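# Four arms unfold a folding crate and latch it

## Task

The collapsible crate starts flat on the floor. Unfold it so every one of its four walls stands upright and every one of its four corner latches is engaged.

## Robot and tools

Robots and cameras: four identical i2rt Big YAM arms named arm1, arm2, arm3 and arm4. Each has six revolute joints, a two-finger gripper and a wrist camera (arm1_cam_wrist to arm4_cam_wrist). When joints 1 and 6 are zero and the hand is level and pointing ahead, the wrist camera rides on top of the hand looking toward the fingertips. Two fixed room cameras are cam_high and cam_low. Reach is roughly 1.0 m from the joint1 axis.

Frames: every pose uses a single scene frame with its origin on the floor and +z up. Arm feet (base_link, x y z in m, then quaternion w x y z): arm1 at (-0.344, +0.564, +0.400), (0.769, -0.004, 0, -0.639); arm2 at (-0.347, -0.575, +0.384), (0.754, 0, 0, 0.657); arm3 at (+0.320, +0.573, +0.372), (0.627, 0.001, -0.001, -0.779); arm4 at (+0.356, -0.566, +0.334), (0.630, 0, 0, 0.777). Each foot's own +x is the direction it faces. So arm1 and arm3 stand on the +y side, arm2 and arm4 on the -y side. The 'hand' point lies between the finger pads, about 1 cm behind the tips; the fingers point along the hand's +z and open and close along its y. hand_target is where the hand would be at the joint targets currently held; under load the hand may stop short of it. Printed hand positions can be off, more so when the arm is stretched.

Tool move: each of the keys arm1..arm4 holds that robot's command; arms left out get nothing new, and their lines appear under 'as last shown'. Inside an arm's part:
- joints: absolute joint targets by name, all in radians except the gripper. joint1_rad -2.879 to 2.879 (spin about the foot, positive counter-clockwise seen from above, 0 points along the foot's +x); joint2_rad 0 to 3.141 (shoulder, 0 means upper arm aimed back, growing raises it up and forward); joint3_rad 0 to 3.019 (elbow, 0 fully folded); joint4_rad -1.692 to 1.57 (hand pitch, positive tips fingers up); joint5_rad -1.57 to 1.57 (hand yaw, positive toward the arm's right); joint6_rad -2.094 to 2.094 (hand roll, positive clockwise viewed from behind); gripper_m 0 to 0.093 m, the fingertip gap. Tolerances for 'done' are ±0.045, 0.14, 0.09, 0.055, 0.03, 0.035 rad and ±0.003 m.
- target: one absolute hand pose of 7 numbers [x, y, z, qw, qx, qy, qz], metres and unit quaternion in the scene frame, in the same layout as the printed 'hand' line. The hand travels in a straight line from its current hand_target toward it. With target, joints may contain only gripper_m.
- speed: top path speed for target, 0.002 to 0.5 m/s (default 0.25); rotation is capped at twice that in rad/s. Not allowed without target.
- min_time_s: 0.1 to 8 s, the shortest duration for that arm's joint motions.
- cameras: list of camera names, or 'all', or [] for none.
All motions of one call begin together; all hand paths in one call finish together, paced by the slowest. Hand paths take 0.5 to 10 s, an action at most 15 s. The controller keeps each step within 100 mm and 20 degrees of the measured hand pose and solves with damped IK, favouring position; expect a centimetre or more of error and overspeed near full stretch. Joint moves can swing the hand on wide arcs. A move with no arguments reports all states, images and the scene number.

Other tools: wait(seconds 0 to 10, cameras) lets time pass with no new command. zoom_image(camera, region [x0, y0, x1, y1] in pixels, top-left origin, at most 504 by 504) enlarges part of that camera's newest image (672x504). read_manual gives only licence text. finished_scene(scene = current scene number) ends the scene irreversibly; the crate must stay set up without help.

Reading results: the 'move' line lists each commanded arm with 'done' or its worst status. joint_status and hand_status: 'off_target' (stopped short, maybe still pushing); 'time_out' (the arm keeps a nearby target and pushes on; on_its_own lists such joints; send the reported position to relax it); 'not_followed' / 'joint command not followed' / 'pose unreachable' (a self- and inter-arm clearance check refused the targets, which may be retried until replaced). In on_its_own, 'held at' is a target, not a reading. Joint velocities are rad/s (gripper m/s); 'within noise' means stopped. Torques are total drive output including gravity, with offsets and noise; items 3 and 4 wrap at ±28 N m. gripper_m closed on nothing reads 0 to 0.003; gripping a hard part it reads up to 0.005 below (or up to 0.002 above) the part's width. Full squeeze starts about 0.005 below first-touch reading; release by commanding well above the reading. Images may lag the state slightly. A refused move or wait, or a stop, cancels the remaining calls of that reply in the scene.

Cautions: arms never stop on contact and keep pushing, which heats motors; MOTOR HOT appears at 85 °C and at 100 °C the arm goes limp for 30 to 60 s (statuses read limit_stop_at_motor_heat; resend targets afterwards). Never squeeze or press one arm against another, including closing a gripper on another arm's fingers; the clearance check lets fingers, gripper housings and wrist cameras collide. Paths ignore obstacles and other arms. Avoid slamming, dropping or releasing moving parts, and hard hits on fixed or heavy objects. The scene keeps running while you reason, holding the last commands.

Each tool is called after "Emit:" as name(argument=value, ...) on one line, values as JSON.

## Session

Emit:
move()

Emit:
zoom_image(camera="cam_high", region=[240, 230, 440, 410])

Scene clock: 0.00 s.
Joint torques (N m): no reading
Motor temperatures (°C): arm1=[27 28 27 26 23 23 25] | arm2=[23 24 24 24 27 26 24] | arm3=[26 24 27 23 26 23 27] | arm4=[24 26 26 29 26 25 26]
Heat: arm1: hottest joint2_rad 28 °C; arm2: hottest joint5_rad 27 °C; arm3: hottest joint3_rad 27 °C; arm4: hottest joint4_rad 29 °C.
Joint velocities: within noise
arm1.joint_positions: joint1_rad=+0.789 joint2_rad=+0.609 joint3_rad=+1.408 joint4_rad=-1.451 joint5_rad=+0.217 joint6_rad=-0.687 gripper_m=+0.09396
arm1.joint_status: not commanded
arm1.hand: x=-0.1883 y=+0.4177 z=+0.9285 quat_wxyz=(-0.292, -0.006, -0.892, +0.344) (m; scene frame)
arm1.hand_target: x=-0.1903 y=+0.4192 z=+0.9383 quat_wxyz=(-0.301, -0.007, -0.887, +0.350) (m; scene frame)
arm1.hand_status: not commanded
arm2.joint_positions: joint1_rad=-0.187 joint2_rad=+0.597 joint3_rad=+1.311 joint4_rad=-1.291 joint5_rad=+0.240 joint6_rad=-0.242 gripper_m=+0.09396
arm2.joint_status: not commanded
arm2.hand: x=-0.2313 y=-0.3616 z=+0.9012 quat_wxyz=(-0.466, +0.549, -0.680, -0.136) (m; scene frame)
arm2.hand_target: x=-0.2318 y=-0.3633 z=+0.9149 quat_wxyz=(-0.477, +0.543, -0.676, -0.143) (m; scene frame)
arm2.hand_status: not commanded
arm3.joint_positions: joint1_rad=+0.868 joint2_rad=+0.636 joint3_rad=+1.401 joint4_rad=-1.459 joint5_rad=+0.267 joint6_rad=-0.464 gripper_m=+0.09396
arm3.joint_status: not commanded
arm3.hand: x=+0.4150 y=+0.3713 z=+0.8920 quat_wxyz=(-0.249, -0.258, -0.861, +0.361) (m; scene frame)
arm3.hand_target: x=+0.4139 y=+0.3728 z=+0.9011 quat_wxyz=(-0.257, -0.258, -0.856, +0.367) (m; scene frame)
arm3.hand_status: not commanded
arm4.joint_positions: joint1_rad=-0.127 joint2_rad=+0.607 joint3_rad=+1.357 joint4_rad=-1.287 joint5_rad=+0.181 joint6_rad=-0.762 gripper_m=+0.09396
arm4.joint_status: not commanded
arm4.hand: x=+0.3685 y=-0.3250 z=+0.8718 quat_wxyz=(-0.478, +0.793, -0.350, -0.141) (m; scene frame)
arm4.hand_target: x=+0.3687 y=-0.3277 z=+0.8812 quat_wxyz=(-0.487, +0.788, -0.349, -0.145) (m; scene frame)
arm4.hand_status: not commanded
pictures: arm1_cam_wrist, arm2_cam_wrist, arm3_cam_wrist, arm4_cam_wrist, cam_high, cam_low

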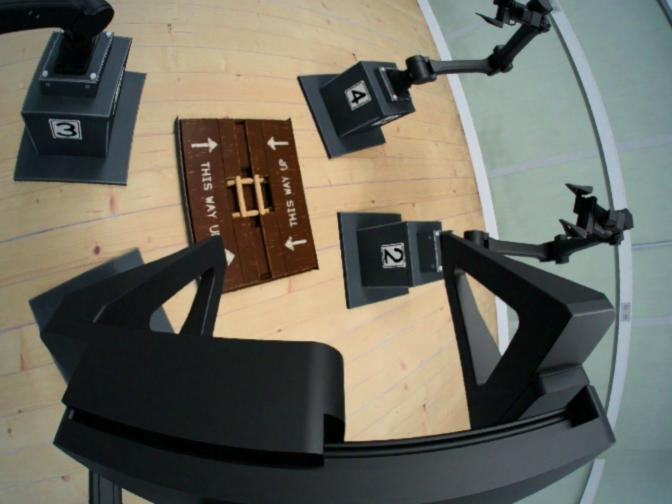

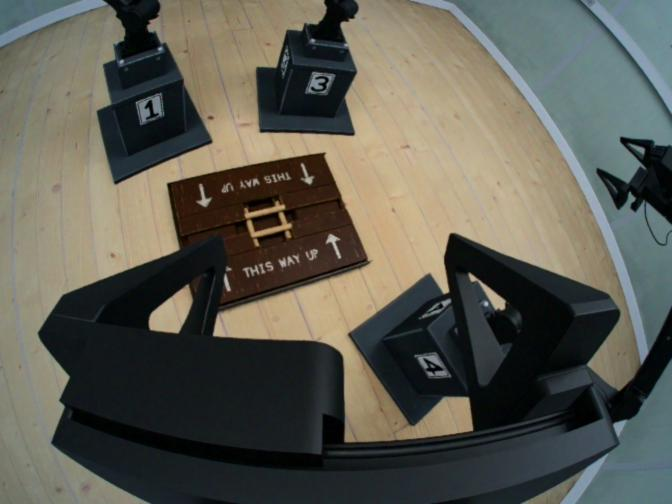

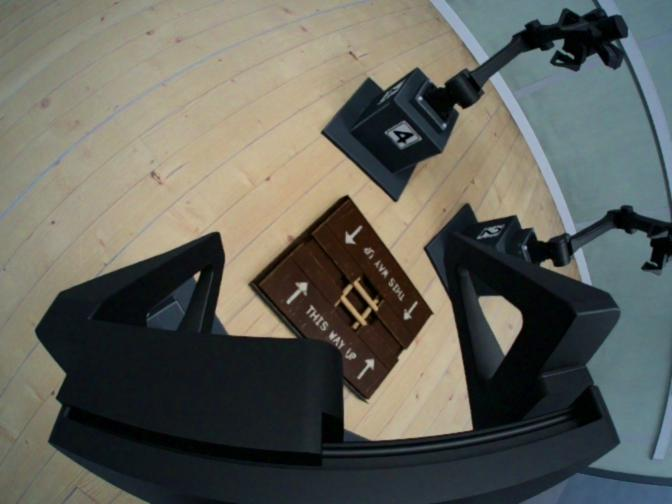

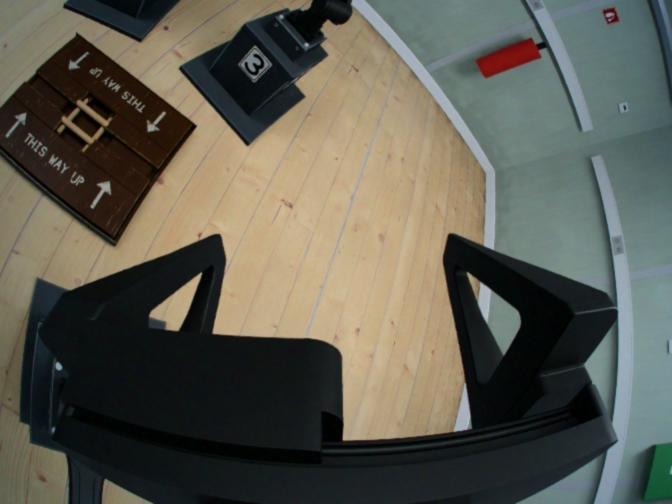

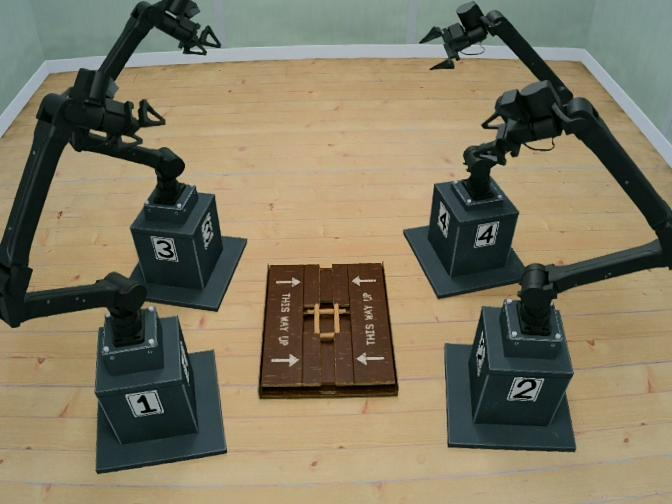

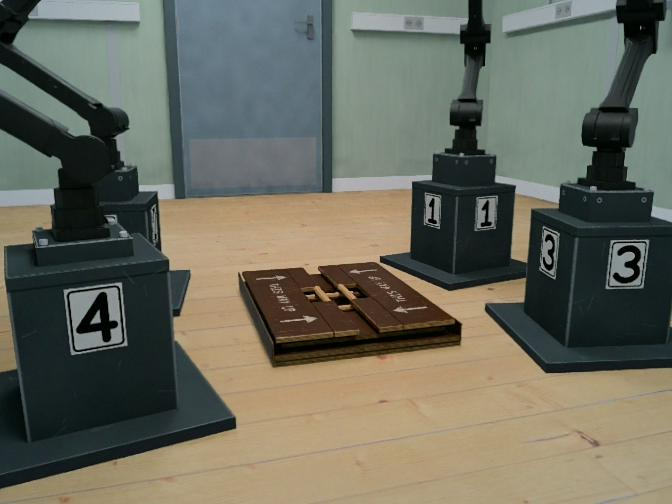

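Scaled by 2.520 from the camera's 672x504 image, which has a finer 960x720 frame.

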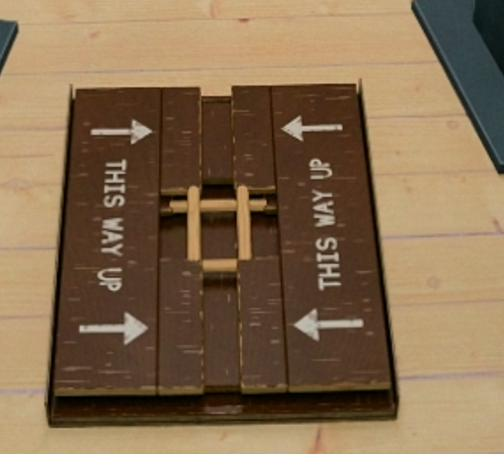

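Emit:
move(arm1={"target": [-0.018, 0.027, 0.110, 0, 0, 1, 0], "speed": 0.35, "joints": {"gripper_m": 0.05}}, arm4={"target": [-0.012, -0.12, 0.29, 0, 1, 0, 0], "speed": 0.35, "joints": {"gripper_m": 0.05}}, arm2={"target": [-0.20, -0.22, 0.45, 0, 0.7071, -0.7071, 0], "speed": 0.35, "joints": {"gripper_m": 0.05}}, arm3={"target": [0.20, 0.22, 0.45, 0, 0.7071, 0.7071, 0], "speed": 0.35, "joints": {"gripper_m": 0.05}}, cameras=["arm1_cam_wrist", "arm4_cam_wrist", "cam_high"])

Scene clock: 13.47 s.
Joint torques (N m): arm1=[-0.85 -25.35 7.58 0.03 0.15 -0.04] | arm2=[-0.73 -11.93 8.79 0.65 -0.14 -0.13] | arm3=[-1.61 -8.59 9.17 0.73 0.18 0.14] | arm4=[2.26 -17.9 11.11 -0.58 -0.23 -0.11]
Motor temperatures (°C): arm1=[27 28 28 26 23 23 25] | arm2=[23 24 25 24 27 26 24] | arm3=[26 24 28 23 26 23 27] | arm4=[24 26 27 29 26 25 26]
Heat: arm1: hottest joint2_rad 28 °C; arm2: hottest joint5_rad 27 °C; arm3: hottest joint3_rad 28 °C; arm4: hottest joint4_rad 29 °C.
move: arm1 off_target; arm2 off_target; arm3 off_target; arm4 off_target
Joint velocities: within noise
arm1.joint_positions: joint1_rad=+0.378 joint2_rad=+2.625 joint3_rad=+1.713 joint4_rad=-0.680 joint5_rad=-0.010 joint6_rad=-1.006 gripper_m=+0.05007
arm1.joint_status: all done
arm1.hand: x=-0.0174 y=+0.0444 z=+0.1097 quat_wxyz=(+0.004, -0.001, -1.000, -0.008) (m; scene frame)
arm1.hand_target: x=-0.0179 y=+0.0341 z=+0.1069 quat_wxyz=(+0.003, +0.000, -1.000, -0.005) (m; scene frame)
arm1.hand_status: off_target (0.017 m and 1.1 deg from the pose sent, 0.923 m and 53.7 deg at the start)
arm2.joint_positions: joint1_rad=-0.241 joint2_rad=+1.489 joint3_rad=+0.897 joint4_rad=-1.039 joint5_rad=+0.005 joint6_rad=-0.375 gripper_m=+0.05013
arm2.joint_status: all done
arm2.hand: x=-0.2126 y=-0.2406 z=+0.4372 quat_wxyz=(+0.026, +0.706, -0.707, +0.015) (m; scene frame)
arm2.hand_target: x=-0.2026 y=-0.2219 z=+0.4495 quat_wxyz=(+0.003, +0.707, -0.708, +0.003) (m; scene frame)
arm2.hand_status: off_target (0.027 m and 3.4 deg from the pose sent, 0.474 m and 59.2 deg at the start)
arm3.joint_positions: joint1_rad=-0.104 joint2_rad=+1.430 joint3_rad=+0.886 joint4_rad=-1.077 joint5_rad=-0.003 joint6_rad=-0.324 gripper_m=+0.05013
arm3.joint_status: all done
arm3.hand: x=+0.2101 y=+0.2408 z=+0.4407 quat_wxyz=(+0.009, -0.705, -0.708, -0.024) (m; scene frame)
arm3.hand_target: x=+0.1990 y=+0.2226 z=+0.4492 quat_wxyz=(+0.002, -0.713, -0.702, -0.006) (m; scene frame)
arm3.hand_status: off_target (0.025 m and 3.0 deg from the pose sent, 0.514 m and 75.4 deg at the start)
arm4.joint_positions: joint1_rad=+0.473 joint2_rad=+2.067 joint3_rad=+1.414 joint4_rad=-0.940 joint5_rad=+0.010 joint6_rad=-0.851 gripper_m=+0.05007
arm4.joint_status: all done
arm4.hand: x=+0.0054 y=-0.1300 z=+0.2857 quat_wxyz=(+0.005, +1.000, -0.020, +0.011) (m; scene frame)
arm4.hand_target: x=-0.0058 y=-0.1223 z=+0.2877 quat_wxyz=(+0.002, +1.000, -0.008, +0.006) (m; scene frame)
arm4.hand_status: off_target (0.021 m and 2.7 deg from the pose sent, 0.725 m and 75.1 deg at the start)
pictures: arm1_cam_wrist, arm4_cam_wrist, cam_high

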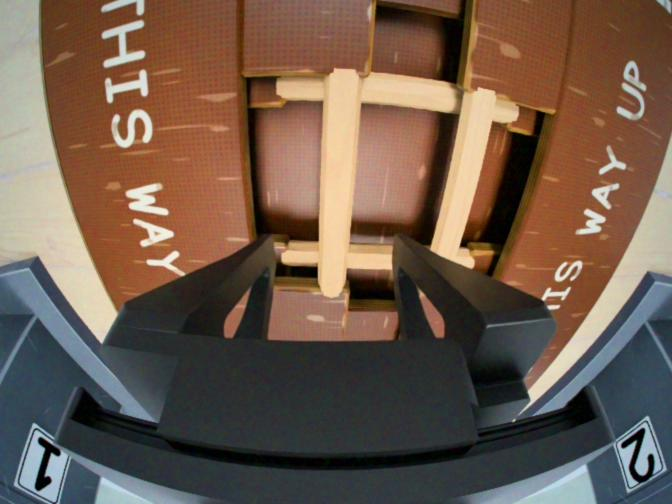

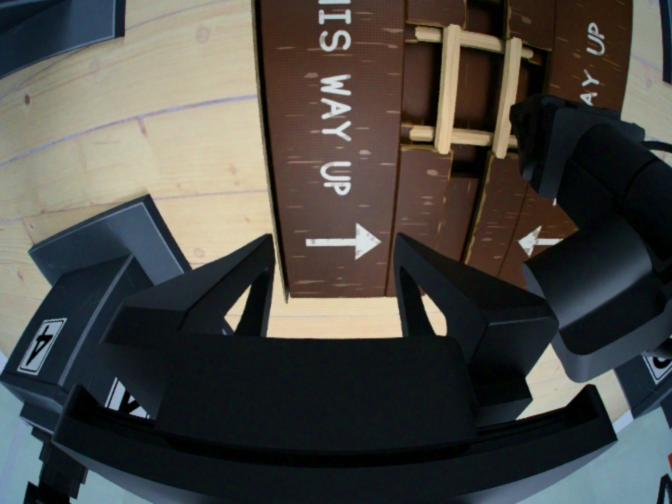

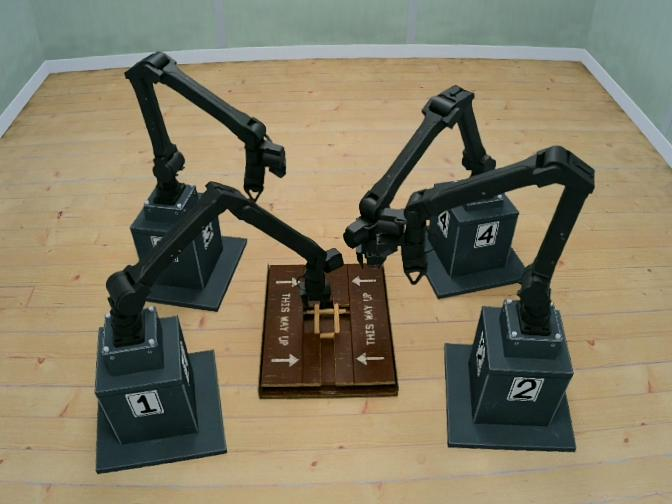

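Emit:
move(arm1={"target": [-0.018, 0.029, 0.041, 0, 0, 1, 0], "speed": 0.15}, cameras=[])

Emit:
move(arm1={"joints": {"gripper_m": 0.006}}, cameras=["arm1_cam_wrist"])

Scene clock: 20.57 s.
Joint torques (N m): arm1=[-1.44 -25.17 6.95 0.66 0.17 -0.05] | arm2=[-0.79 -11.87 8.77 0.66 -0.15 -0.13] | arm3=[-1.55 -8.59 9.33 0.7 0.22 0.16] | arm4=[2.26 -17.9 11.08 -0.57 -0.23 -0.1]
Motor temperatures (°C): arm1=[27 28 29 26 23 23 25] | arm2=[23 24 26 24 27 26 24] | arm3=[26 24 29 23 26 23 27] | arm4=[24 26 28 29 26 25 26]
Heat: arm1: hottest joint3_rad 29 °C; arm2: hottest joint5_rad 27 °C; arm3: hottest joint3_rad 29 °C; arm4: hottest joint4_rad 29 °C.
move: arm1 off_target
Joint velocities: within noise
arm1.joint_positions: joint1_rad=+0.375 joint2_rad=+2.778 joint3_rad=+1.816 joint4_rad=-0.637 joint5_rad=-0.010 joint6_rad=-1.008 gripper_m=+0.05007
arm1.joint_status: not commanded
arm1.hand: x=-0.0206 y=+0.0449 z=+0.0414 quat_wxyz=(+0.006, -0.002, -1.000, -0.012) (m; scene frame)
arm1.hand_target: x=-0.0188 y=+0.0299 z=+0.0415 quat_wxyz=(+0.000, -0.001, -1.000, +0.000) (m; scene frame)
arm1.hand_status: off_target (0.016 m and 1.5 deg from the pose sent, 0.070 m and 1.1 deg at the start)
arm2, arm3: as last shown
arm4.joint_positions: joint1_rad=+0.468 joint2_rad=+2.067 joint3_rad=+1.414 joint4_rad=-0.940 joint5_rad=+0.010 joint6_rad=-0.851 gripper_m=+0.05007
arm4.joint_status: not commanded
arm4.hand: x=+0.0074 y=-0.1284 z=+0.2857 quat_wxyz=(+0.006, +1.000, -0.022, +0.011) (m; scene frame)
arm4.hand_target: x=-0.0038 y=-0.1207 z=+0.2877 quat_wxyz=(+0.002, +1.000, -0.010, +0.006) (m; scene frame)
arm4.hand_status: not commanded
pictures: none
No camera images: "cameras" was empty.

Scene clock: 21.27 s.
Joint torques (N m): arm1=[-0.79 -25.76 6.91 0.64 0.16 -0.21] | arm2=[-0.73 -11.87 8.77 0.64 -0.14 -0.13] | arm3=[-1.49 -8.35 9.35 0.68 0.22 0.17] | arm4=[2.26 -17.9 11.08 -0.57 -0.23 -0.1]
Motor temperatures (°C): arm1=[27 28 29 26 23 23 25] | arm2=[23 24 26 24 27 26 24] | arm3=[26 25 29 23 26 23 27] | arm4=[24 26 28 29 26 25 26]
Heat: arm1: hottest joint3_rad 29 °C; arm2: hottest joint5_rad 27 °C; arm3: hottest joint3_rad 29 °C; arm4: hottest joint4_rad 29 °C.
move: arm1 off_target
Joint velocities: within noise
arm1.joint_positions: joint1_rad=+0.373 joint2_rad=+2.778 joint3_rad=+1.818 joint4_rad=-0.632 joint5_rad=-0.012 joint6_rad=-0.989 gripper_m=+0.01764
arm1.joint_status: gripper_m off_target (ended at +0.01767, target +0.00600)
arm1.hand: x=-0.0201 y=+0.0428 z=+0.0417 quat_wxyz=(+0.004, -0.012, -1.000, -0.009) (m; scene frame)
arm1.hand_target: x=-0.0184 y=+0.0299 z=+0.0415 quat_wxyz=(-0.001, -0.001, -1.000, +0.000) (m; scene frame)
arm1.hand_status: not commanded
arm2, arm3, arm4: as last shown
pictures: arm1_cam_wrist

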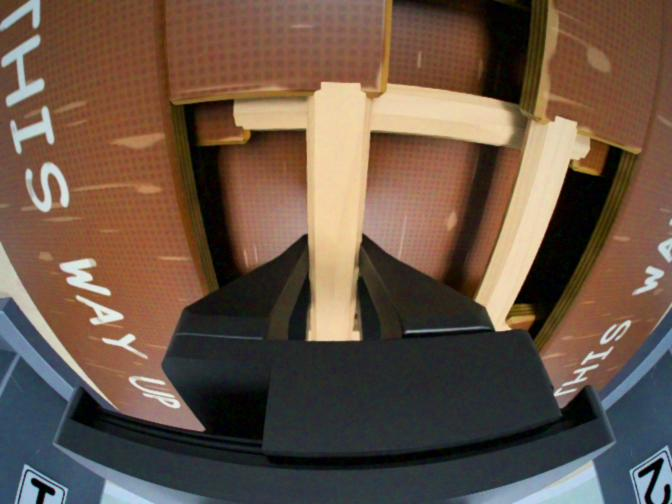

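Emit:
move(arm1={"target": [-0.0175, 0.048, 0.114, 0, 0, 0.9848, -0.1736], "speed": 0.15}, cameras=[])

Emit:
move(arm1={"target": [-0.0155, 0.0945, 0.184, 0, 0, 0.9239, -0.3827], "speed": 0.16}, cameras=["arm1_cam_wrist"])

Emit:
move(arm1={"target": [-0.0125, 0.156, 0.229, 0, 0, 0.829, -0.559], "speed": 0.18}, arm4={"target": [-0.008, 0.0005, 0.10, 0, 1, 0, 0], "speed": 0.25}, cameras=["arm1_cam_wrist", "arm4_cam_wrist"])

Scene clock: 30.17 s.
Joint torques (N m): arm1=[-0.03 -26.52 2.88 1.44 0.4 -0.06] | arm2=[-0.73 -11.87 8.76 0.66 -0.14 -0.13] | arm3=[-0.91 -8.64 9.29 0.68 0.21 0.15] | arm4=[2.26 -17.9 11.1 -0.58 -0.22 -0.1]
Motor temperatures (°C): arm1=[27 29 29 26 23 23 25] | arm2=[23 24 26 24 27 26 24] | arm3=[26 25 30 23 25 23 27] | arm4=[24 27 29 29 26 25 26]
Heat: arm1: hottest joint2_rad 29 °C; arm2: hottest joint5_rad 27 °C; arm3: hottest joint3_rad 30 °C; arm4: hottest joint3_rad 29 °C.
move: arm1 off_target
Joint velocities: within noise
arm1.joint_positions: joint1_rad=+0.432 joint2_rad=+2.559 joint3_rad=+1.440 joint4_rad=-0.180 joint5_rad=+0.181 joint6_rad=-0.954 gripper_m=+0.01764
arm1.joint_status: not commanded
arm1.hand: x=-0.0202 y=+0.0478 z=+0.1035 quat_wxyz=(-0.002, -0.012, -0.986, +0.165) (m; scene frame)
arm1.hand_target: x=-0.0164 y=+0.0472 z=+0.1137 quat_wxyz=(-0.003, +0.000, -0.985, +0.173) (m; scene frame)
arm1.hand_status: off_target (0.011 m and 1.7 deg from the pose sent, 0.073 m and 21.1 deg at the start)
arm2, arm3, arm4: as last shown
pictures: none
No camera images: "cameras" was empty.

Scene clock: 32.27 s.
Joint torques (N m): arm1=[0.62 -23.24 1.33 2.18 0.48 -0.05] | arm2=[-0.85 -11.87 8.76 0.66 -0.14 -0.13] | arm3=[-1.73 -8.76 9.29 0.73 0.22 0.16] | arm4=[2.26 -17.9 11.08 -0.57 -0.23 -0.1]
Motor temperatures (°C): arm1=[27 29 29 26 23 23 25] | arm2=[23 24 27 24 27 26 24] | arm3=[26 25 30 23 25 23 27] | arm4=[24 27 29 29 26 25 26]
Heat: arm1: hottest joint2_rad 29 °C; arm2: hottest joint3_rad 27 °C; arm3: hottest joint3_rad 30 °C; arm4: hottest joint3_rad 29 °C.
move: arm1 off_target
Joint velocities: within noise
arm1.joint_positions: joint1_rad=+0.560 joint2_rad=+2.410 joint3_rad=+1.077 joint4_rad=+0.379 joint5_rad=+0.499 joint6_rad=-0.960 gripper_m=+0.01764
arm1.joint_status: not commanded
arm1.hand: x=-0.0205 y=+0.0874 z=+0.1773 quat_wxyz=(+0.002, -0.012, -0.925, +0.379) (m; scene frame)
arm1.hand_target: x=-0.0169 y=+0.0929 z=+0.1837 quat_wxyz=(+0.001, +0.001, -0.924, +0.383) (m; scene frame)
arm1.hand_status: off_target (0.011 m and 1.4 deg from the pose sent, 0.093 m and 26.0 deg at the start)
arm2, arm3, arm4: as last shown
pictures: arm1_cam_wrist

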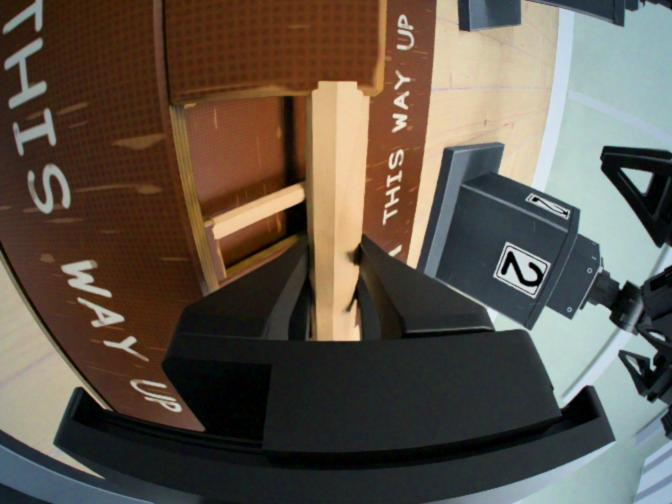

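Scene clock: 34.40 s.
Joint torques (N m): arm1=[0.62 -20.01 0.1 3.32 0.74 -0.03] | arm2=[-0.79 -11.87 8.79 0.65 -0.14 -0.13] | arm3=[-1.2 -8.82 9.24 0.65 0.21 0.14] | arm4=[1.14 -22.48 10.47 -0.53 -0.24 -0.09]
Motor temperatures (°C): arm1=[27 29 29 26 23 23 25] | arm2=[23 24 27 24 27 26 24] | arm3=[26 25 30 23 25 23 27] | arm4=[24 27 29 29 26 25 26]
Heat: arm1: hottest joint2_rad 29 °C; arm2: hottest joint3_rad 27 °C; arm3: hottest joint3_rad 30 °C; arm4: hottest joint3_rad 29 °C.
move: arm1 off_target; arm4 off_target
Joint velocities: within noise
arm1.joint_positions: joint1_rad=+0.725 joint2_rad=+2.458 joint3_rad=+0.885 joint4_rad=+0.956 joint5_rad=+0.824 joint6_rad=-1.086 gripper_m=+0.01764
arm1.joint_status: not commanded
arm1.hand: x=-0.0180 y=+0.1462 z=+0.2243 quat_wxyz=(+0.005, -0.007, -0.833, +0.553) (m; scene frame)
arm1.hand_target: x=-0.0154 y=+0.1513 z=+0.2298 quat_wxyz=(+0.003, +0.000, -0.829, +0.560) (m; scene frame)
arm1.hand_status: off_target (0.012 m and 1.3 deg from the pose sent, 0.086 m and 23.5 deg at the start)
arm2, arm3: as last shown
arm4.joint_positions: joint1_rad=+0.369 joint2_rad=+2.587 joint3_rad=+1.859 joint4_rad=-0.845 joint5_rad=+0.000 joint6_rad=-0.983 gripper_m=+0.05007
arm4.joint_status: not commanded
arm4.hand: x=-0.0055 y=-0.0093 z=+0.1045 quat_wxyz=(+0.001, +1.000, -0.006, +0.001) (m; scene frame)
arm4.hand_target: x=-0.0069 y=-0.0018 z=+0.0988 quat_wxyz=(+0.001, +1.000, +0.000, -0.001) (m; scene frame)
arm4.hand_status: off_target (0.011 m and 0.7 deg from the pose sent, 0.227 m and 2.9 deg at the start)
pictures: arm1_cam_wrist, arm4_cam_wrist

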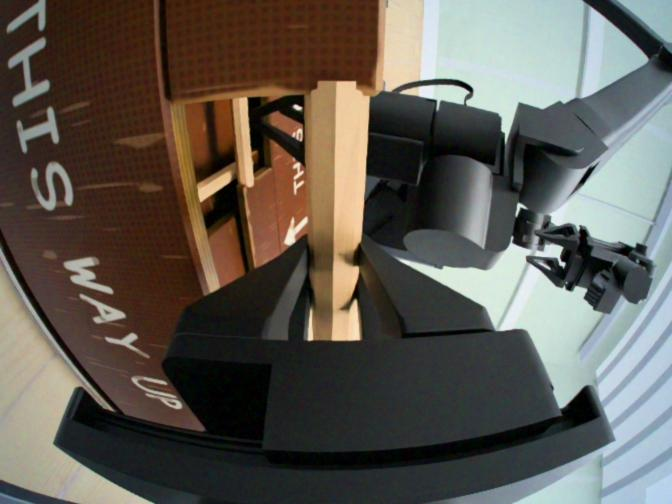

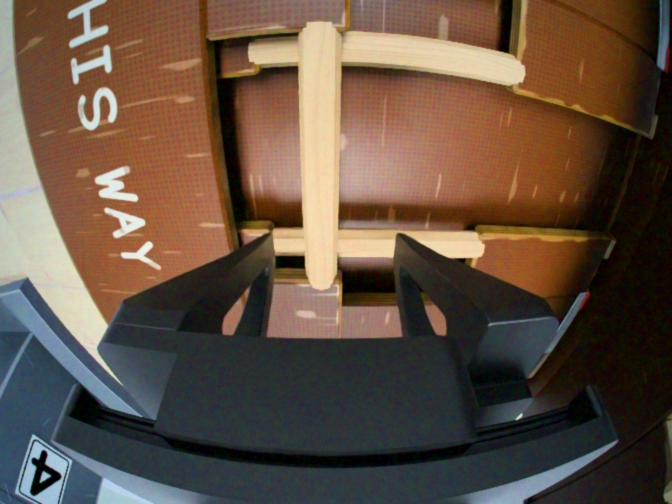

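Emit:
move(arm1={"target": [-0.0095, 0.240, 0.243, 0, 0, 0.755, -0.656], "speed": 0.15}, arm4={"target": [-0.0075, -0.006, 0.044, 0, 1, 0, 0], "speed": 0.12}, cameras=[])

Emit:
move(arm4={"joints": {"gripper_m": 0.006}}, cameras=["arm4_cam_wrist", "cam_high"])

Scene clock: 39.10 s.
Joint torques (N m): arm1=[4.54 -17.26 -1.94 3.71 1.14 0.06] | arm2=[-0.73 -11.93 8.76 0.64 -0.15 -0.12] | arm3=[-1.38 -8.59 9.29 0.7 0.23 0.14] | arm4=[1.73 -21.71 10.09 0.28 -0.16 -0.04]
Motor temperatures (°C): arm1=[27 30 29 26 23 23 26] | arm2=[23 24 27 24 27 26 24] | arm3=[26 25 31 23 25 23 27] | arm4=[24 27 29 29 26 25 26]
Heat: arm1: hottest joint2_rad 30 °C; arm2: hottest joint3_rad 27 °C; arm3: hottest joint3_rad 31 °C; arm4: hottest joint3_rad 29 °C.
move: arm1 off_target; arm4 off_target
Joint velocities: within noise
arm1.joint_positions: joint1_rad=+0.898 joint2_rad=+2.599 joint3_rad=+0.842 joint4_rad=+1.416 joint5_rad=+1.100 joint6_rad=-1.261 gripper_m=+0.01754
arm1.joint_status: not commanded
arm1.hand: x=-0.0164 y=+0.2127 z=+0.2413 quat_wxyz=(+0.014, -0.015, -0.757, +0.653) (m; scene frame)
arm1.hand_target: x=-0.0058 y=+0.2355 z=+0.2439 quat_wxyz=(+0.000, +0.000, -0.753, +0.658) (m; scene frame)
arm1.hand_status: off_target (0.028 m and 2.4 deg from the pose sent, 0.096 m and 14.8 deg at the start)
arm2, arm3: as last shown
arm4.joint_positions: joint1_rad=+0.369 joint2_rad=+2.684 joint3_rad=+1.899 joint4_rad=-0.802 joint5_rad=+0.000 joint6_rad=-0.983 gripper_m=+0.05007
arm4.joint_status: not commanded
arm4.hand: x=-0.0020 y=-0.0145 z=+0.0536 quat_wxyz=(+0.007, +1.000, -0.006, +0.005) (m; scene frame)
arm4.hand_target: x=-0.0068 y=-0.0071 z=+0.0441 quat_wxyz=(+0.000, +1.000, +0.000, +0.000) (m; scene frame)
arm4.hand_status: off_target (0.014 m and 1.2 deg from the pose sent, 0.061 m and 0.7 deg at the start)
pictures: none
No camera images: "cameras" was empty.

Scene clock: 39.70 s.
Joint torques (N m): arm1=[4.66 -17.96 -1.73 3.69 1.16 0.08] | arm2=[-0.79 -11.81 8.79 0.65 -0.14 -0.13] | arm3=[-0.79 -8.35 9.24 0.85 0.25 0.13] | arm4=[1.73 -21.95 10.04 0.43 -0.17 -0.05]
Motor temperatures (°C): arm1=[27 30 29 26 23 23 26] | arm2=[23 24 27 24 27 26 24] | arm3=[26 25 31 23 25 23 27] | arm4=[24 27 29 29 26 25 26]
Heat: arm1: hottest joint2_rad 30 °C; arm2: hottest joint3_rad 27 °C; arm3: hottest joint3_rad 31 °C; arm4: hottest joint3_rad 29 °C.
move: arm4 off_target
Joint velocities: within noise
arm1.joint_positions: joint1_rad=+0.898 joint2_rad=+2.599 joint3_rad=+0.842 joint4_rad=+1.417 joint5_rad=+1.100 joint6_rad=-1.261 gripper_m=+0.01754
arm1.joint_status: not commanded
arm1.hand: x=-0.0163 y=+0.2127 z=+0.2416 quat_wxyz=(+0.014, -0.016, -0.756, +0.654) (m; scene frame)
arm1.hand_target: x=-0.0058 y=+0.2354 z=+0.2441 quat_wxyz=(-0.001, -0.001, -0.753, +0.658) (m; scene frame)
arm1.hand_status: not commanded
arm2, arm3: as last shown
arm4.joint_positions: joint1_rad=+0.369 joint2_rad=+2.684 joint3_rad=+1.899 joint4_rad=-0.807 joint5_rad=-0.007 joint6_rad=-0.983 gripper_m=+0.01688
arm4.joint_status: gripper_m off_target (ended at +0.01691, target +0.00600)
arm4.hand: x=-0.0025 y=-0.0162 z=+0.0536 quat_wxyz=(+0.011, +1.000, -0.006, +0.003) (m; scene frame)
arm4.hand_target: x=-0.0078 y=-0.0080 z=+0.0442 quat_wxyz=(+0.002, +1.000, +0.000, -0.003) (m; scene frame)
arm4.hand_status: not commanded
pictures: arm4_cam_wrist, cam_high

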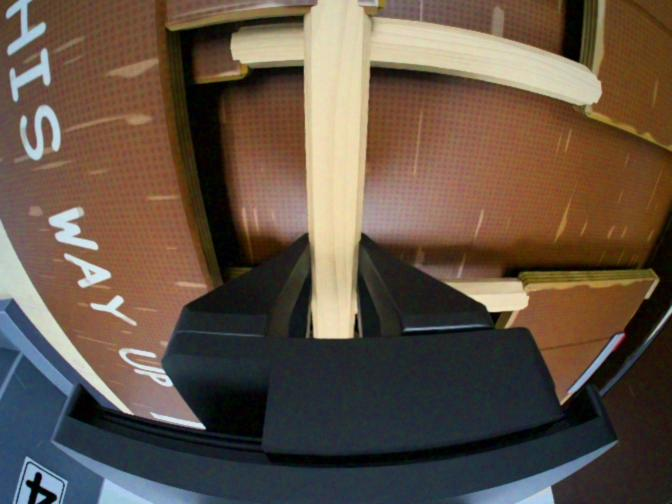

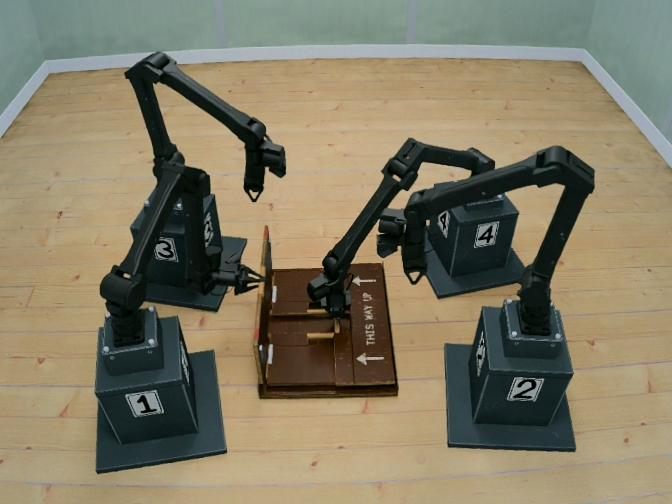

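Emit:
move(arm4={"target": [-0.0075, -0.0225, 0.1245, -0.1736, 0.9848, 0, 0], "speed": 0.15}, cameras=[])

Emit:
move(arm4={"target": [-0.010, -0.071, 0.199, -0.3827, 0.9239, 0, 0], "speed": 0.16}, cameras=["arm4_cam_wrist"])

Emit:
move(arm4={"target": [-0.0135, -0.1325, 0.240, -0.559, 0.829, 0, 0], "speed": 0.18}, arm2={"target": [-0.0685, 0.014, 0.112, 0, 0.7071, -0.7071, 0], "speed": 0.25}, arm3={"target": [0.09, 0.06, 0.34, 0, 0.7071, 0.7071, 0], "speed": 0.25}, cameras=["arm2_cam_wrist", "arm3_cam_wrist", "cam_high"])

Scene clock: 47.90 s.
Joint torques (N m): arm1=[4.31 -18.14 -1.74 3.74 1.15 0.1] | arm2=[-0.79 -11.87 8.77 0.64 -0.15 -0.13] | arm3=[-1.55 -8.7 9.32 0.7 0.2 0.14] | arm4=[2.43 -24.12 5.38 0.87 0.32 0.04]
Motor temperatures (°C): arm1=[27 30 29 26 23 23 26] | arm2=[23 25 27 24 27 26 24] | arm3=[26 25 31 23 25 23 27] | arm4=[24 28 29 29 26 25 27]
Heat: arm1: hottest joint2_rad 30 °C; arm2: hottest joint3_rad 27 °C; arm3: hottest joint3_rad 31 °C; arm4: hottest joint3_rad 29 °C.
move: arm4 off_target
Joint velocities: within noise
arm1: as last shown
arm2.joint_positions: joint1_rad=-0.241 joint2_rad=+1.489 joint3_rad=+0.897 joint4_rad=-1.039 joint5_rad=+0.005 joint6_rad=-0.375 gripper_m=+0.05013
arm2.joint_status: not commanded
arm2.hand: x=-0.2126 y=-0.2406 z=+0.4372 quat_wxyz=(+0.026, +0.706, -0.707, +0.015) (m; scene frame)
arm2.hand_target: x=-0.2026 y=-0.2219 z=+0.4495 quat_wxyz=(+0.003, +0.707, -0.708, +0.003) (m; scene frame)
arm2.hand_status: not commanded
arm3.joint_positions: joint1_rad=-0.104 joint2_rad=+1.430 joint3_rad=+0.886 joint4_rad=-1.077 joint5_rad=-0.003 joint6_rad=-0.324 gripper_m=+0.05013
arm3.joint_status: not commanded
arm3.hand: x=+0.2101 y=+0.2408 z=+0.4407 quat_wxyz=(+0.009, -0.705, -0.708, -0.024) (m; scene frame)
arm3.hand_target: x=+0.1990 y=+0.2226 z=+0.4492 quat_wxyz=(+0.002, -0.713, -0.702, -0.006) (m; scene frame)
arm3.hand_status: not commanded
arm4.joint_positions: joint1_rad=+0.427 joint2_rad=+2.452 joint3_rad=+1.526 joint4_rad=-0.377 joint5_rad=+0.195 joint6_rad=-0.950 gripper_m=+0.01688
arm4.joint_status: not commanded
arm4.hand: x=-0.0027 y=-0.0214 z=+0.1122 quat_wxyz=(-0.164, +0.986, -0.006, +0.000) (m; scene frame)
arm4.hand_target: x=-0.0079 y=-0.0211 z=+0.1239 quat_wxyz=(-0.174, +0.985, +0.001, -0.001) (m; scene frame)
arm4.hand_status: off_target (0.013 m and 1.3 deg from the pose sent, 0.071 m and 21.2 deg at the start)
pictures: none
No camera images: "cameras" was empty.

Scene clock: 49.97 s.
Joint torques (N m): arm1=[4.66 -18.02 -1.92 3.69 1.13 0.06] | arm2=[-0.79 -11.87 8.79 0.65 -0.14 -0.13] | arm3=[-1.61 -9.05 9.32 0.7 0.18 0.15] | arm4=[2.84 -21.07 4.11 1.44 0.35 -0.09]
Motor temperatures (°C): arm1=[27 30 29 26 24 23 26] | arm2=[23 25 27 24 27 26 24] | arm3=[26 25 31 23 25 23 27] | arm4=[24 28 29 29 26 25 27]
Heat: arm1: hottest joint2_rad 30 °C; arm2: hottest joint3_rad 27 °C; arm3: hottest joint3_rad 31 °C; arm4: hottest joint3_rad 29 °C.
move: arm4 off_target
Joint velocities: within noise
arm1, arm2, arm3: as last shown
arm4.joint_positions: joint1_rad=+0.554 joint2_rad=+2.256 joint3_rad=+1.144 joint4_rad=+0.146 joint5_rad=+0.513 joint6_rad=-0.952 gripper_m=+0.01688
arm4.joint_status: not commanded
arm4.hand: x=-0.0042 y=-0.0645 z=+0.1873 quat_wxyz=(-0.376, +0.926, -0.010, +0.003) (m; scene frame)
arm4.hand_target: x=-0.0103 y=-0.0695 z=+0.1986 quat_wxyz=(-0.384, +0.924, +0.005, +0.002) (m; scene frame)
arm4.hand_status: off_target (0.015 m and 1.4 deg from the pose sent, 0.100 m and 26.1 deg at the start)
pictures: arm4_cam_wrist

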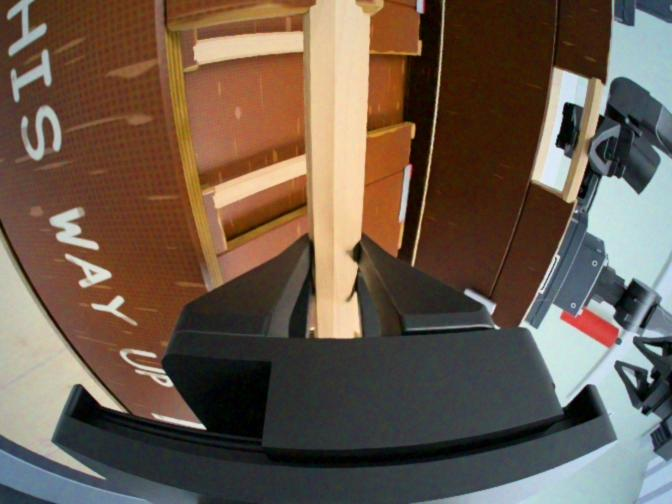

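Scene clock: 52.70 s.
Joint torques (N m): arm1=[4.6 -17.96 -1.74 3.78 1.13 0.1] | arm2=[-0.73 -24.82 7.3 0.01 -0.15 -0.13] | arm3=[-1.55 -14.56 9.09 0.35 0.17 -0.06] | arm4=[3.19 -17.73 3.21 2.8 0.59 -0.1]
Motor temperatures (°C): arm1=[27 31 29 26 24 23 26] | arm2=[23 25 27 24 27 26 24] | arm3=[26 25 32 23 25 23 27] | arm4=[24 29 29 29 26 25 27]
Heat: arm1: hottest joint2_rad 31 °C; arm2: hottest joint3_rad 27 °C; arm3: hottest joint3_rad 32 °C; arm4: hottest joint2_rad 29 °C.
move: arm2 off_target; arm3 off_target; arm4 off_target
Joint velocities: within noise
arm1: as last shown
arm2.joint_positions: joint1_rad=-0.302 joint2_rad=+2.637 joint3_rad=+1.794 joint4_rad=-0.748 joint5_rad=+0.001 joint6_rad=-0.430 gripper_m=+0.05013
arm2.joint_status: not commanded
arm2.hand: x=-0.0762 y=-0.0003 z=+0.1052 quat_wxyz=(+0.009, +0.704, -0.710, +0.004) (m; scene frame)
arm2.hand_target: x=-0.0656 y=+0.0098 z=+0.1108 quat_wxyz=(+0.000, +0.704, -0.710, -0.001) (m; scene frame)
arm2.hand_status: off_target (0.018 m and 1.2 deg from the pose sent, 0.437 m and 3.4 deg at the start)
arm3.joint_positions: joint1_rad=-0.193 joint2_rad=+2.001 joint3_rad=+1.360 joint4_rad=-0.948 joint5_rad=-0.001 joint6_rad=-0.410 gripper_m=+0.05013
arm3.joint_status: not commanded
arm3.hand: x=+0.1044 y=+0.0751 z=+0.3409 quat_wxyz=(+0.002, -0.707, -0.708, -0.010) (m; scene frame)
arm3.hand_target: x=+0.0908 y=+0.0625 z=+0.3382 quat_wxyz=(+0.000, -0.708, -0.706, -0.001) (m; scene frame)
arm3.hand_status: off_target (0.021 m and 1.1 deg from the pose sent, 0.239 m and 3.0 deg at the start)
arm4.joint_positions: joint1_rad=+0.708 joint2_rad=+2.254 joint3_rad=+0.912 joint4_rad=+0.710 joint5_rad=+0.832 joint6_rad=-1.070 gripper_m=+0.01688
arm4.joint_status: not commanded
arm4.hand: x=-0.0051 y=-0.1258 z=+0.2308 quat_wxyz=(-0.549, +0.836, -0.011, +0.004) (m; scene frame)
arm4.hand_target: x=-0.0135 y=-0.1305 z=+0.2405 quat_wxyz=(-0.560, +0.829, -0.003, +0.000) (m; scene frame)
arm4.hand_status: off_target (0.014 m and 2.0 deg from the pose sent, 0.087 m and 23.8 deg at the start)
pictures: arm2_cam_wrist, arm3_cam_wrist, cam_high

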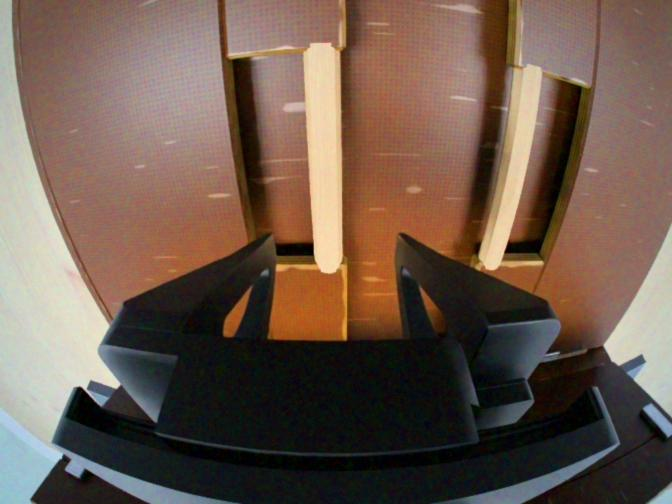

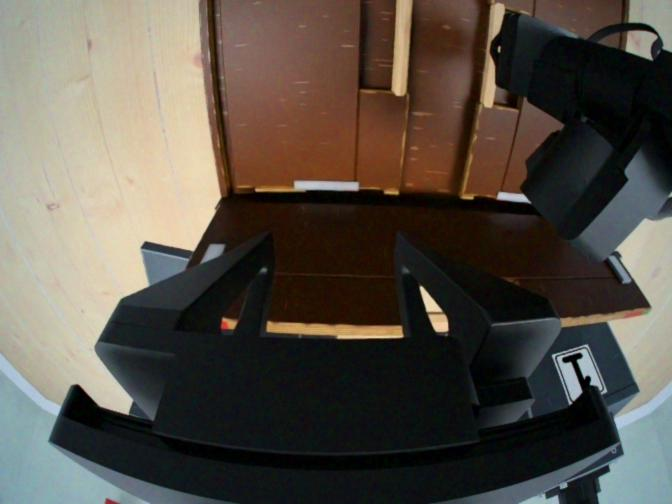

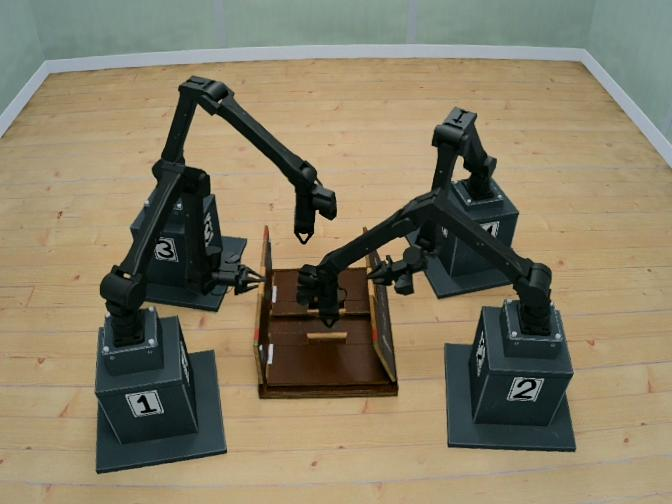

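Emit:
move(arm4={"target": [-0.0165, -0.202, 0.2545, -0.6947, 0.7193, 0, 0], "speed": 0.16}, arm2={"target": [-0.0715, 0.010, 0.030, 0, 0.7071, -0.7071, 0], "speed": 0.14}, cameras=[])

Emit:
move(arm2={"joints": {"gripper_m": 0.006}}, cameras=["arm2_cam_wrist", "cam_high"])

Scene clock: 57.60 s.
Joint torques (N m): arm1=[4.84 -17.79 -1.78 3.86 1.14 0.1] | arm2=[-0.09 -24.53 6.91 0.64 -0.08 -0.13] | arm3=[-1.32 -14.56 9.01 0.44 0.21 -0.01] | arm4=[3.6 -16.85 1.58 3.12 0.08 -0.31]
Motor temperatures (°C): arm1=[27 31 29 26 24 23 26] | arm2=[23 25 27 24 27 26 24] | arm3=[26 25 32 23 25 23 27] | arm4=[24 29 29 29 26 25 27]
Heat: arm1: hottest joint2_rad 31 °C; arm2: hottest joint3_rad 27 °C; arm3: hottest joint3_rad 32 °C; arm4: hottest joint2_rad 29 °C.
move: arm2 off_target; arm4 off_target
Joint velocities: within noise
arm1, arm3: as last shown
arm2.joint_positions: joint1_rad=-0.302 joint2_rad=+2.803 joint3_rad=+1.900 joint4_rad=-0.702 joint5_rad=+0.001 joint6_rad=-0.430 gripper_m=+0.05013
arm2.joint_status: not commanded
arm2.hand: x=-0.0785 y=-0.0053 z=+0.0288 quat_wxyz=(+0.016, +0.704, -0.710, +0.006) (m; scene frame)
arm2.hand_target: x=-0.0720 y=+0.0089 z=+0.0305 quat_wxyz=(+0.000, +0.707, -0.707, +0.000) (m; scene frame)
arm2.hand_status: off_target (0.017 m and 2.0 deg from the pose sent, 0.076 m and 1.2 deg at the start)
arm4.joint_positions: joint1_rad=+0.864 joint2_rad=+2.475 joint3_rad=+0.854 joint4_rad=+1.502 joint5_rad=+1.091 joint6_rad=-1.463 gripper_m=+0.01688
arm4.joint_status: not commanded
arm4.hand: x=-0.0052 y=-0.1931 z=+0.2457 quat_wxyz=(-0.687, +0.726, -0.009, +0.007) (m; scene frame)
arm4.hand_target: x=-0.0174 y=-0.2001 z=+0.2561 quat_wxyz=(-0.696, +0.718, +0.000, +0.000) (m; scene frame)
arm4.hand_status: off_target (0.017 m and 1.7 deg from the pose sent, 0.081 m and 21.5 deg at the start)
pictures: none
No camera images: "cameras" was empty.

Scene clock: 58.33 s.
Joint torques (N m): arm1=[4.66 -18.2 -1.83 3.67 1.15 0.06] | arm2=[-0.09 -24.47 6.89 0.72 0.14 -0.09] | arm3=[-1.79 -14.04 8.98 0.49 0.2 -0.05] | arm4=[3.6 -16.79 1.57 3.14 0.07 -0.3]
Motor temperatures (°C): arm1=[27 31 29 27 24 23 26] | arm2=[23 25 27 24 27 26 24] | arm3=[26 25 32 23 25 23 27] | arm4=[24 29 29 29 26 25 27]
Heat: arm1: hottest joint2_rad 31 °C; arm2: hottest joint3_rad 27 °C; arm3: hottest joint3_rad 32 °C; arm4: hottest joint2_rad 29 °C.
move: arm2 off_target
Joint velocities: within noise
arm1, arm3, arm4: as last shown
arm2.joint_positions: joint1_rad=-0.299 joint2_rad=+2.803 joint3_rad=+1.900 joint4_rad=-0.705 joint5_rad=-0.012 joint6_rad=-0.443 gripper_m=+0.01707
arm2.joint_status: gripper_m off_target (ended at +0.01710, target +0.00600)
arm2.hand: x=-0.0825 y=-0.0043 z=+0.0288 quat_wxyz=(+0.019, +0.709, -0.705, +0.001) (m; scene frame)
arm2.hand_target: x=-0.0749 y=+0.0100 z=+0.0305 quat_wxyz=(+0.002, +0.711, -0.703, -0.003) (m; scene frame)
arm2.hand_status: not commanded
pictures: arm2_cam_wrist, cam_high

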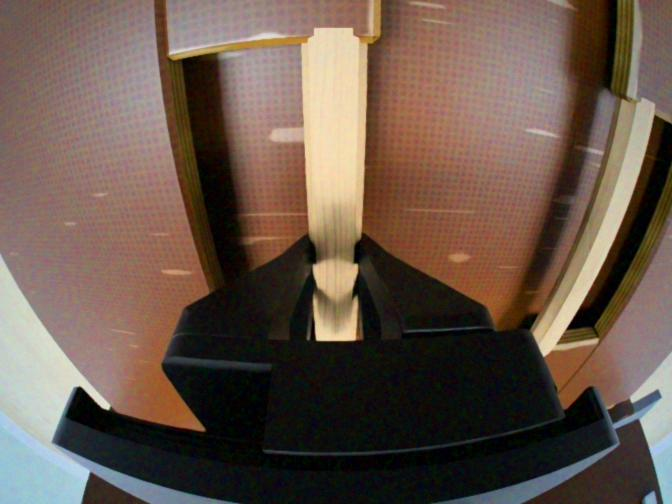

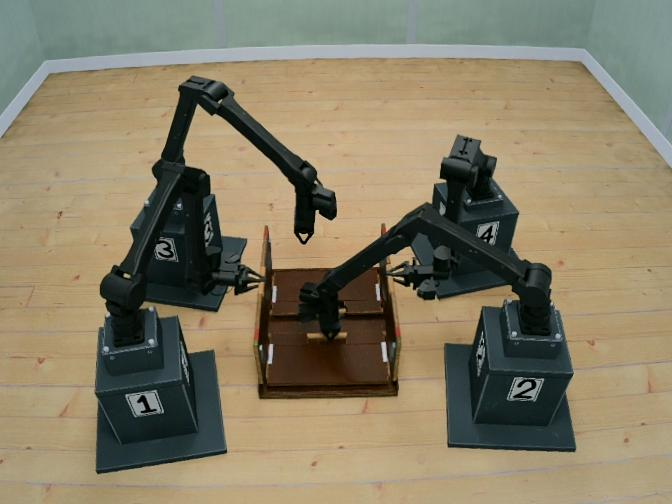

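Emit:
move(arm2={"target": [-0.104, 0.010, 0.140, -0.153, 0.6903, -0.6903, 0.153], "speed": 0.14}, cameras=[])

Emit:
move(arm2={"target": [-0.162, 0.0135, 0.212, -0.2876, 0.646, -0.646, 0.2876], "speed": 0.14}, arm3={"target": [0.0245, -0.004, 0.110, 0, 0.7071, 0.7071, 0], "speed": 0.18}, cameras=["arm2_cam_wrist", "arm3_cam_wrist", "cam_high"])

Scene clock: 67.10 s.
Joint torques (N m): arm1=[5.01 -17.85 -1.74 3.75 1.14 0.06] | arm2=[1.26 -27.75 3.96 0.43 0.78 0.2] | arm3=[-1.55 -14.62 8.98 0.51 0.2 -0.06] | arm4=[3.66 -16.79 1.58 3.14 0.08 -0.3]
Motor temperatures (°C): arm1=[27 31 28 27 24 23 26] | arm2=[23 27 27 24 27 26 25] | arm3=[26 26 33 23 25 23 27] | arm4=[24 29 28 29 26 25 27]
Heat: arm1: hottest joint2_rad 31 °C; arm2: hottest joint2_rad 27 °C; arm3: hottest joint3_rad 33 °C; arm4: hottest joint2_rad 29 °C.
move: arm2 off_target
Joint velocities: within noise
arm1, arm3, arm4: as last shown
arm2.joint_positions: joint1_rad=-0.164 joint2_rad=+2.581 joint3_rad=+1.614 joint4_rad=-0.507 joint5_rad=+0.407 joint6_rad=-0.326 gripper_m=+0.01707
arm2.joint_status: not commanded
arm2.hand: x=-0.0970 y=-0.0048 z=+0.1120 quat_wxyz=(-0.135, +0.693, -0.690, +0.158) (m; scene frame)
arm2.hand_target: x=-0.1000 y=+0.0114 z=+0.1387 quat_wxyz=(-0.156, +0.688, -0.692, +0.153) (m; scene frame)
arm2.hand_status: off_target (0.032 m and 2.2 deg from the pose sent, 0.114 m and 26.5 deg at the start)
pictures: none
No camera images: "cameras" was empty.

Scene clock: 69.47 s.
Joint torques (N m): arm1=[4.54 -18.02 -1.77 3.79 1.14 0.11] | arm2=[2.37 -26.46 4.56 -0.2 0.67 0.18] | arm3=[-1.55 -18.67 7.71 0.29 0.19 -0.03] | arm4=[3.66 -16.79 1.58 3.14 0.08 -0.31]
Motor temperatures (°C): arm1=[27 31 28 27 24 23 26] | arm2=[23 27 27 24 27 26 25] | arm3=[26 26 33 23 25 23 27] | arm4=[24 29 28 29 26 25 27]
Heat: arm1: hottest joint2_rad 31 °C; arm2: hottest joint2_rad 27 °C; arm3: hottest joint3_rad 33 °C; arm4: hottest joint2_rad 29 °C.
move: arm2 off_target; arm3 off_target
Joint velocities: within noise
arm1, arm4: as last shown
arm2.joint_positions: joint1_rad=+0.014 joint2_rad=+2.484 joint3_rad=+1.513 joint4_rad=-0.535 joint5_rad=+0.829 joint6_rad=-0.153 gripper_m=+0.01707
arm2.joint_status: not commanded
arm2.hand: x=-0.1464 y=-0.0040 z=+0.1862 quat_wxyz=(-0.267, +0.647, -0.646, +0.303) (m; scene frame)
arm2.hand_target: x=-0.1607 y=+0.0122 z=+0.2106 quat_wxyz=(-0.284, +0.647, -0.645, +0.291) (m; scene frame)
arm2.hand_status: off_target (0.035 m and 2.9 deg from the pose sent, 0.121 m and 24.2 deg at the start)
arm3.joint_positions: joint1_rad=-0.247 joint2_rad=+2.578 joint3_rad=+1.763 joint4_rad=-0.757 joint5_rad=-0.001 joint6_rad=-0.464 gripper_m=+0.05013
arm3.joint_status: not commanded
arm3.hand: x=+0.0353 y=+0.0008 z=+0.1203 quat_wxyz=(-0.001, -0.707, -0.708, -0.002) (m; scene frame)
arm3.hand_target: x=+0.0248 y=-0.0018 z=+0.1104 quat_wxyz=(-0.001, -0.708, -0.706, +0.000) (m; scene frame)
arm3.hand_status: off_target (0.016 m and 0.3 deg from the pose sent, 0.257 m and 1.1 deg at the start)
pictures: arm2_cam_wrist, arm3_cam_wrist, cam_high

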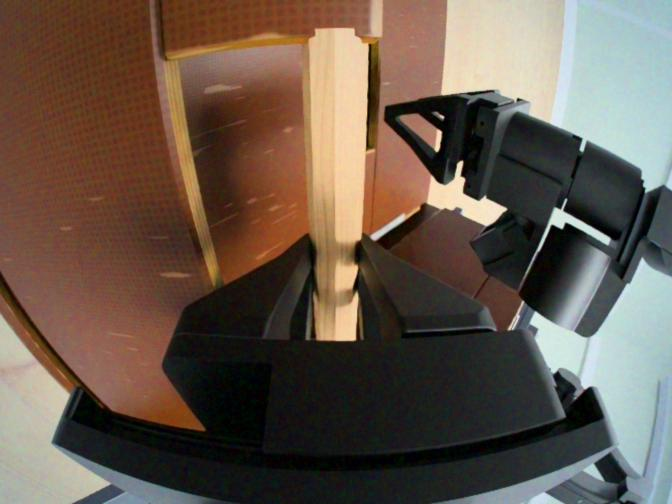

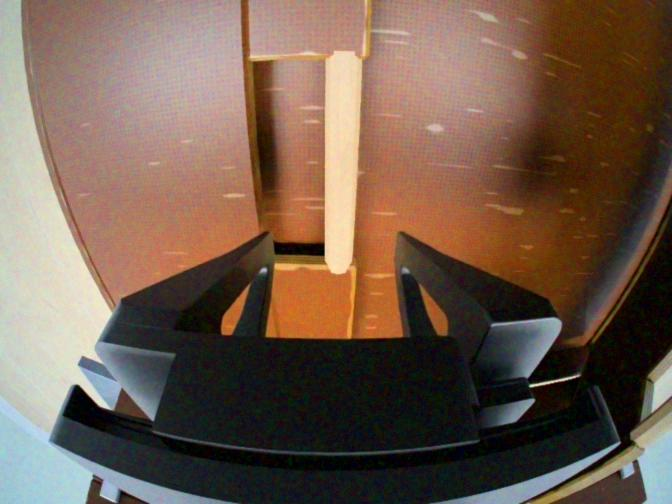

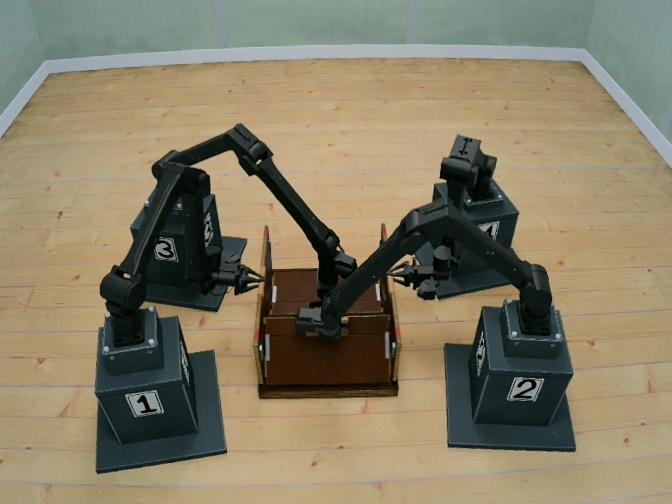

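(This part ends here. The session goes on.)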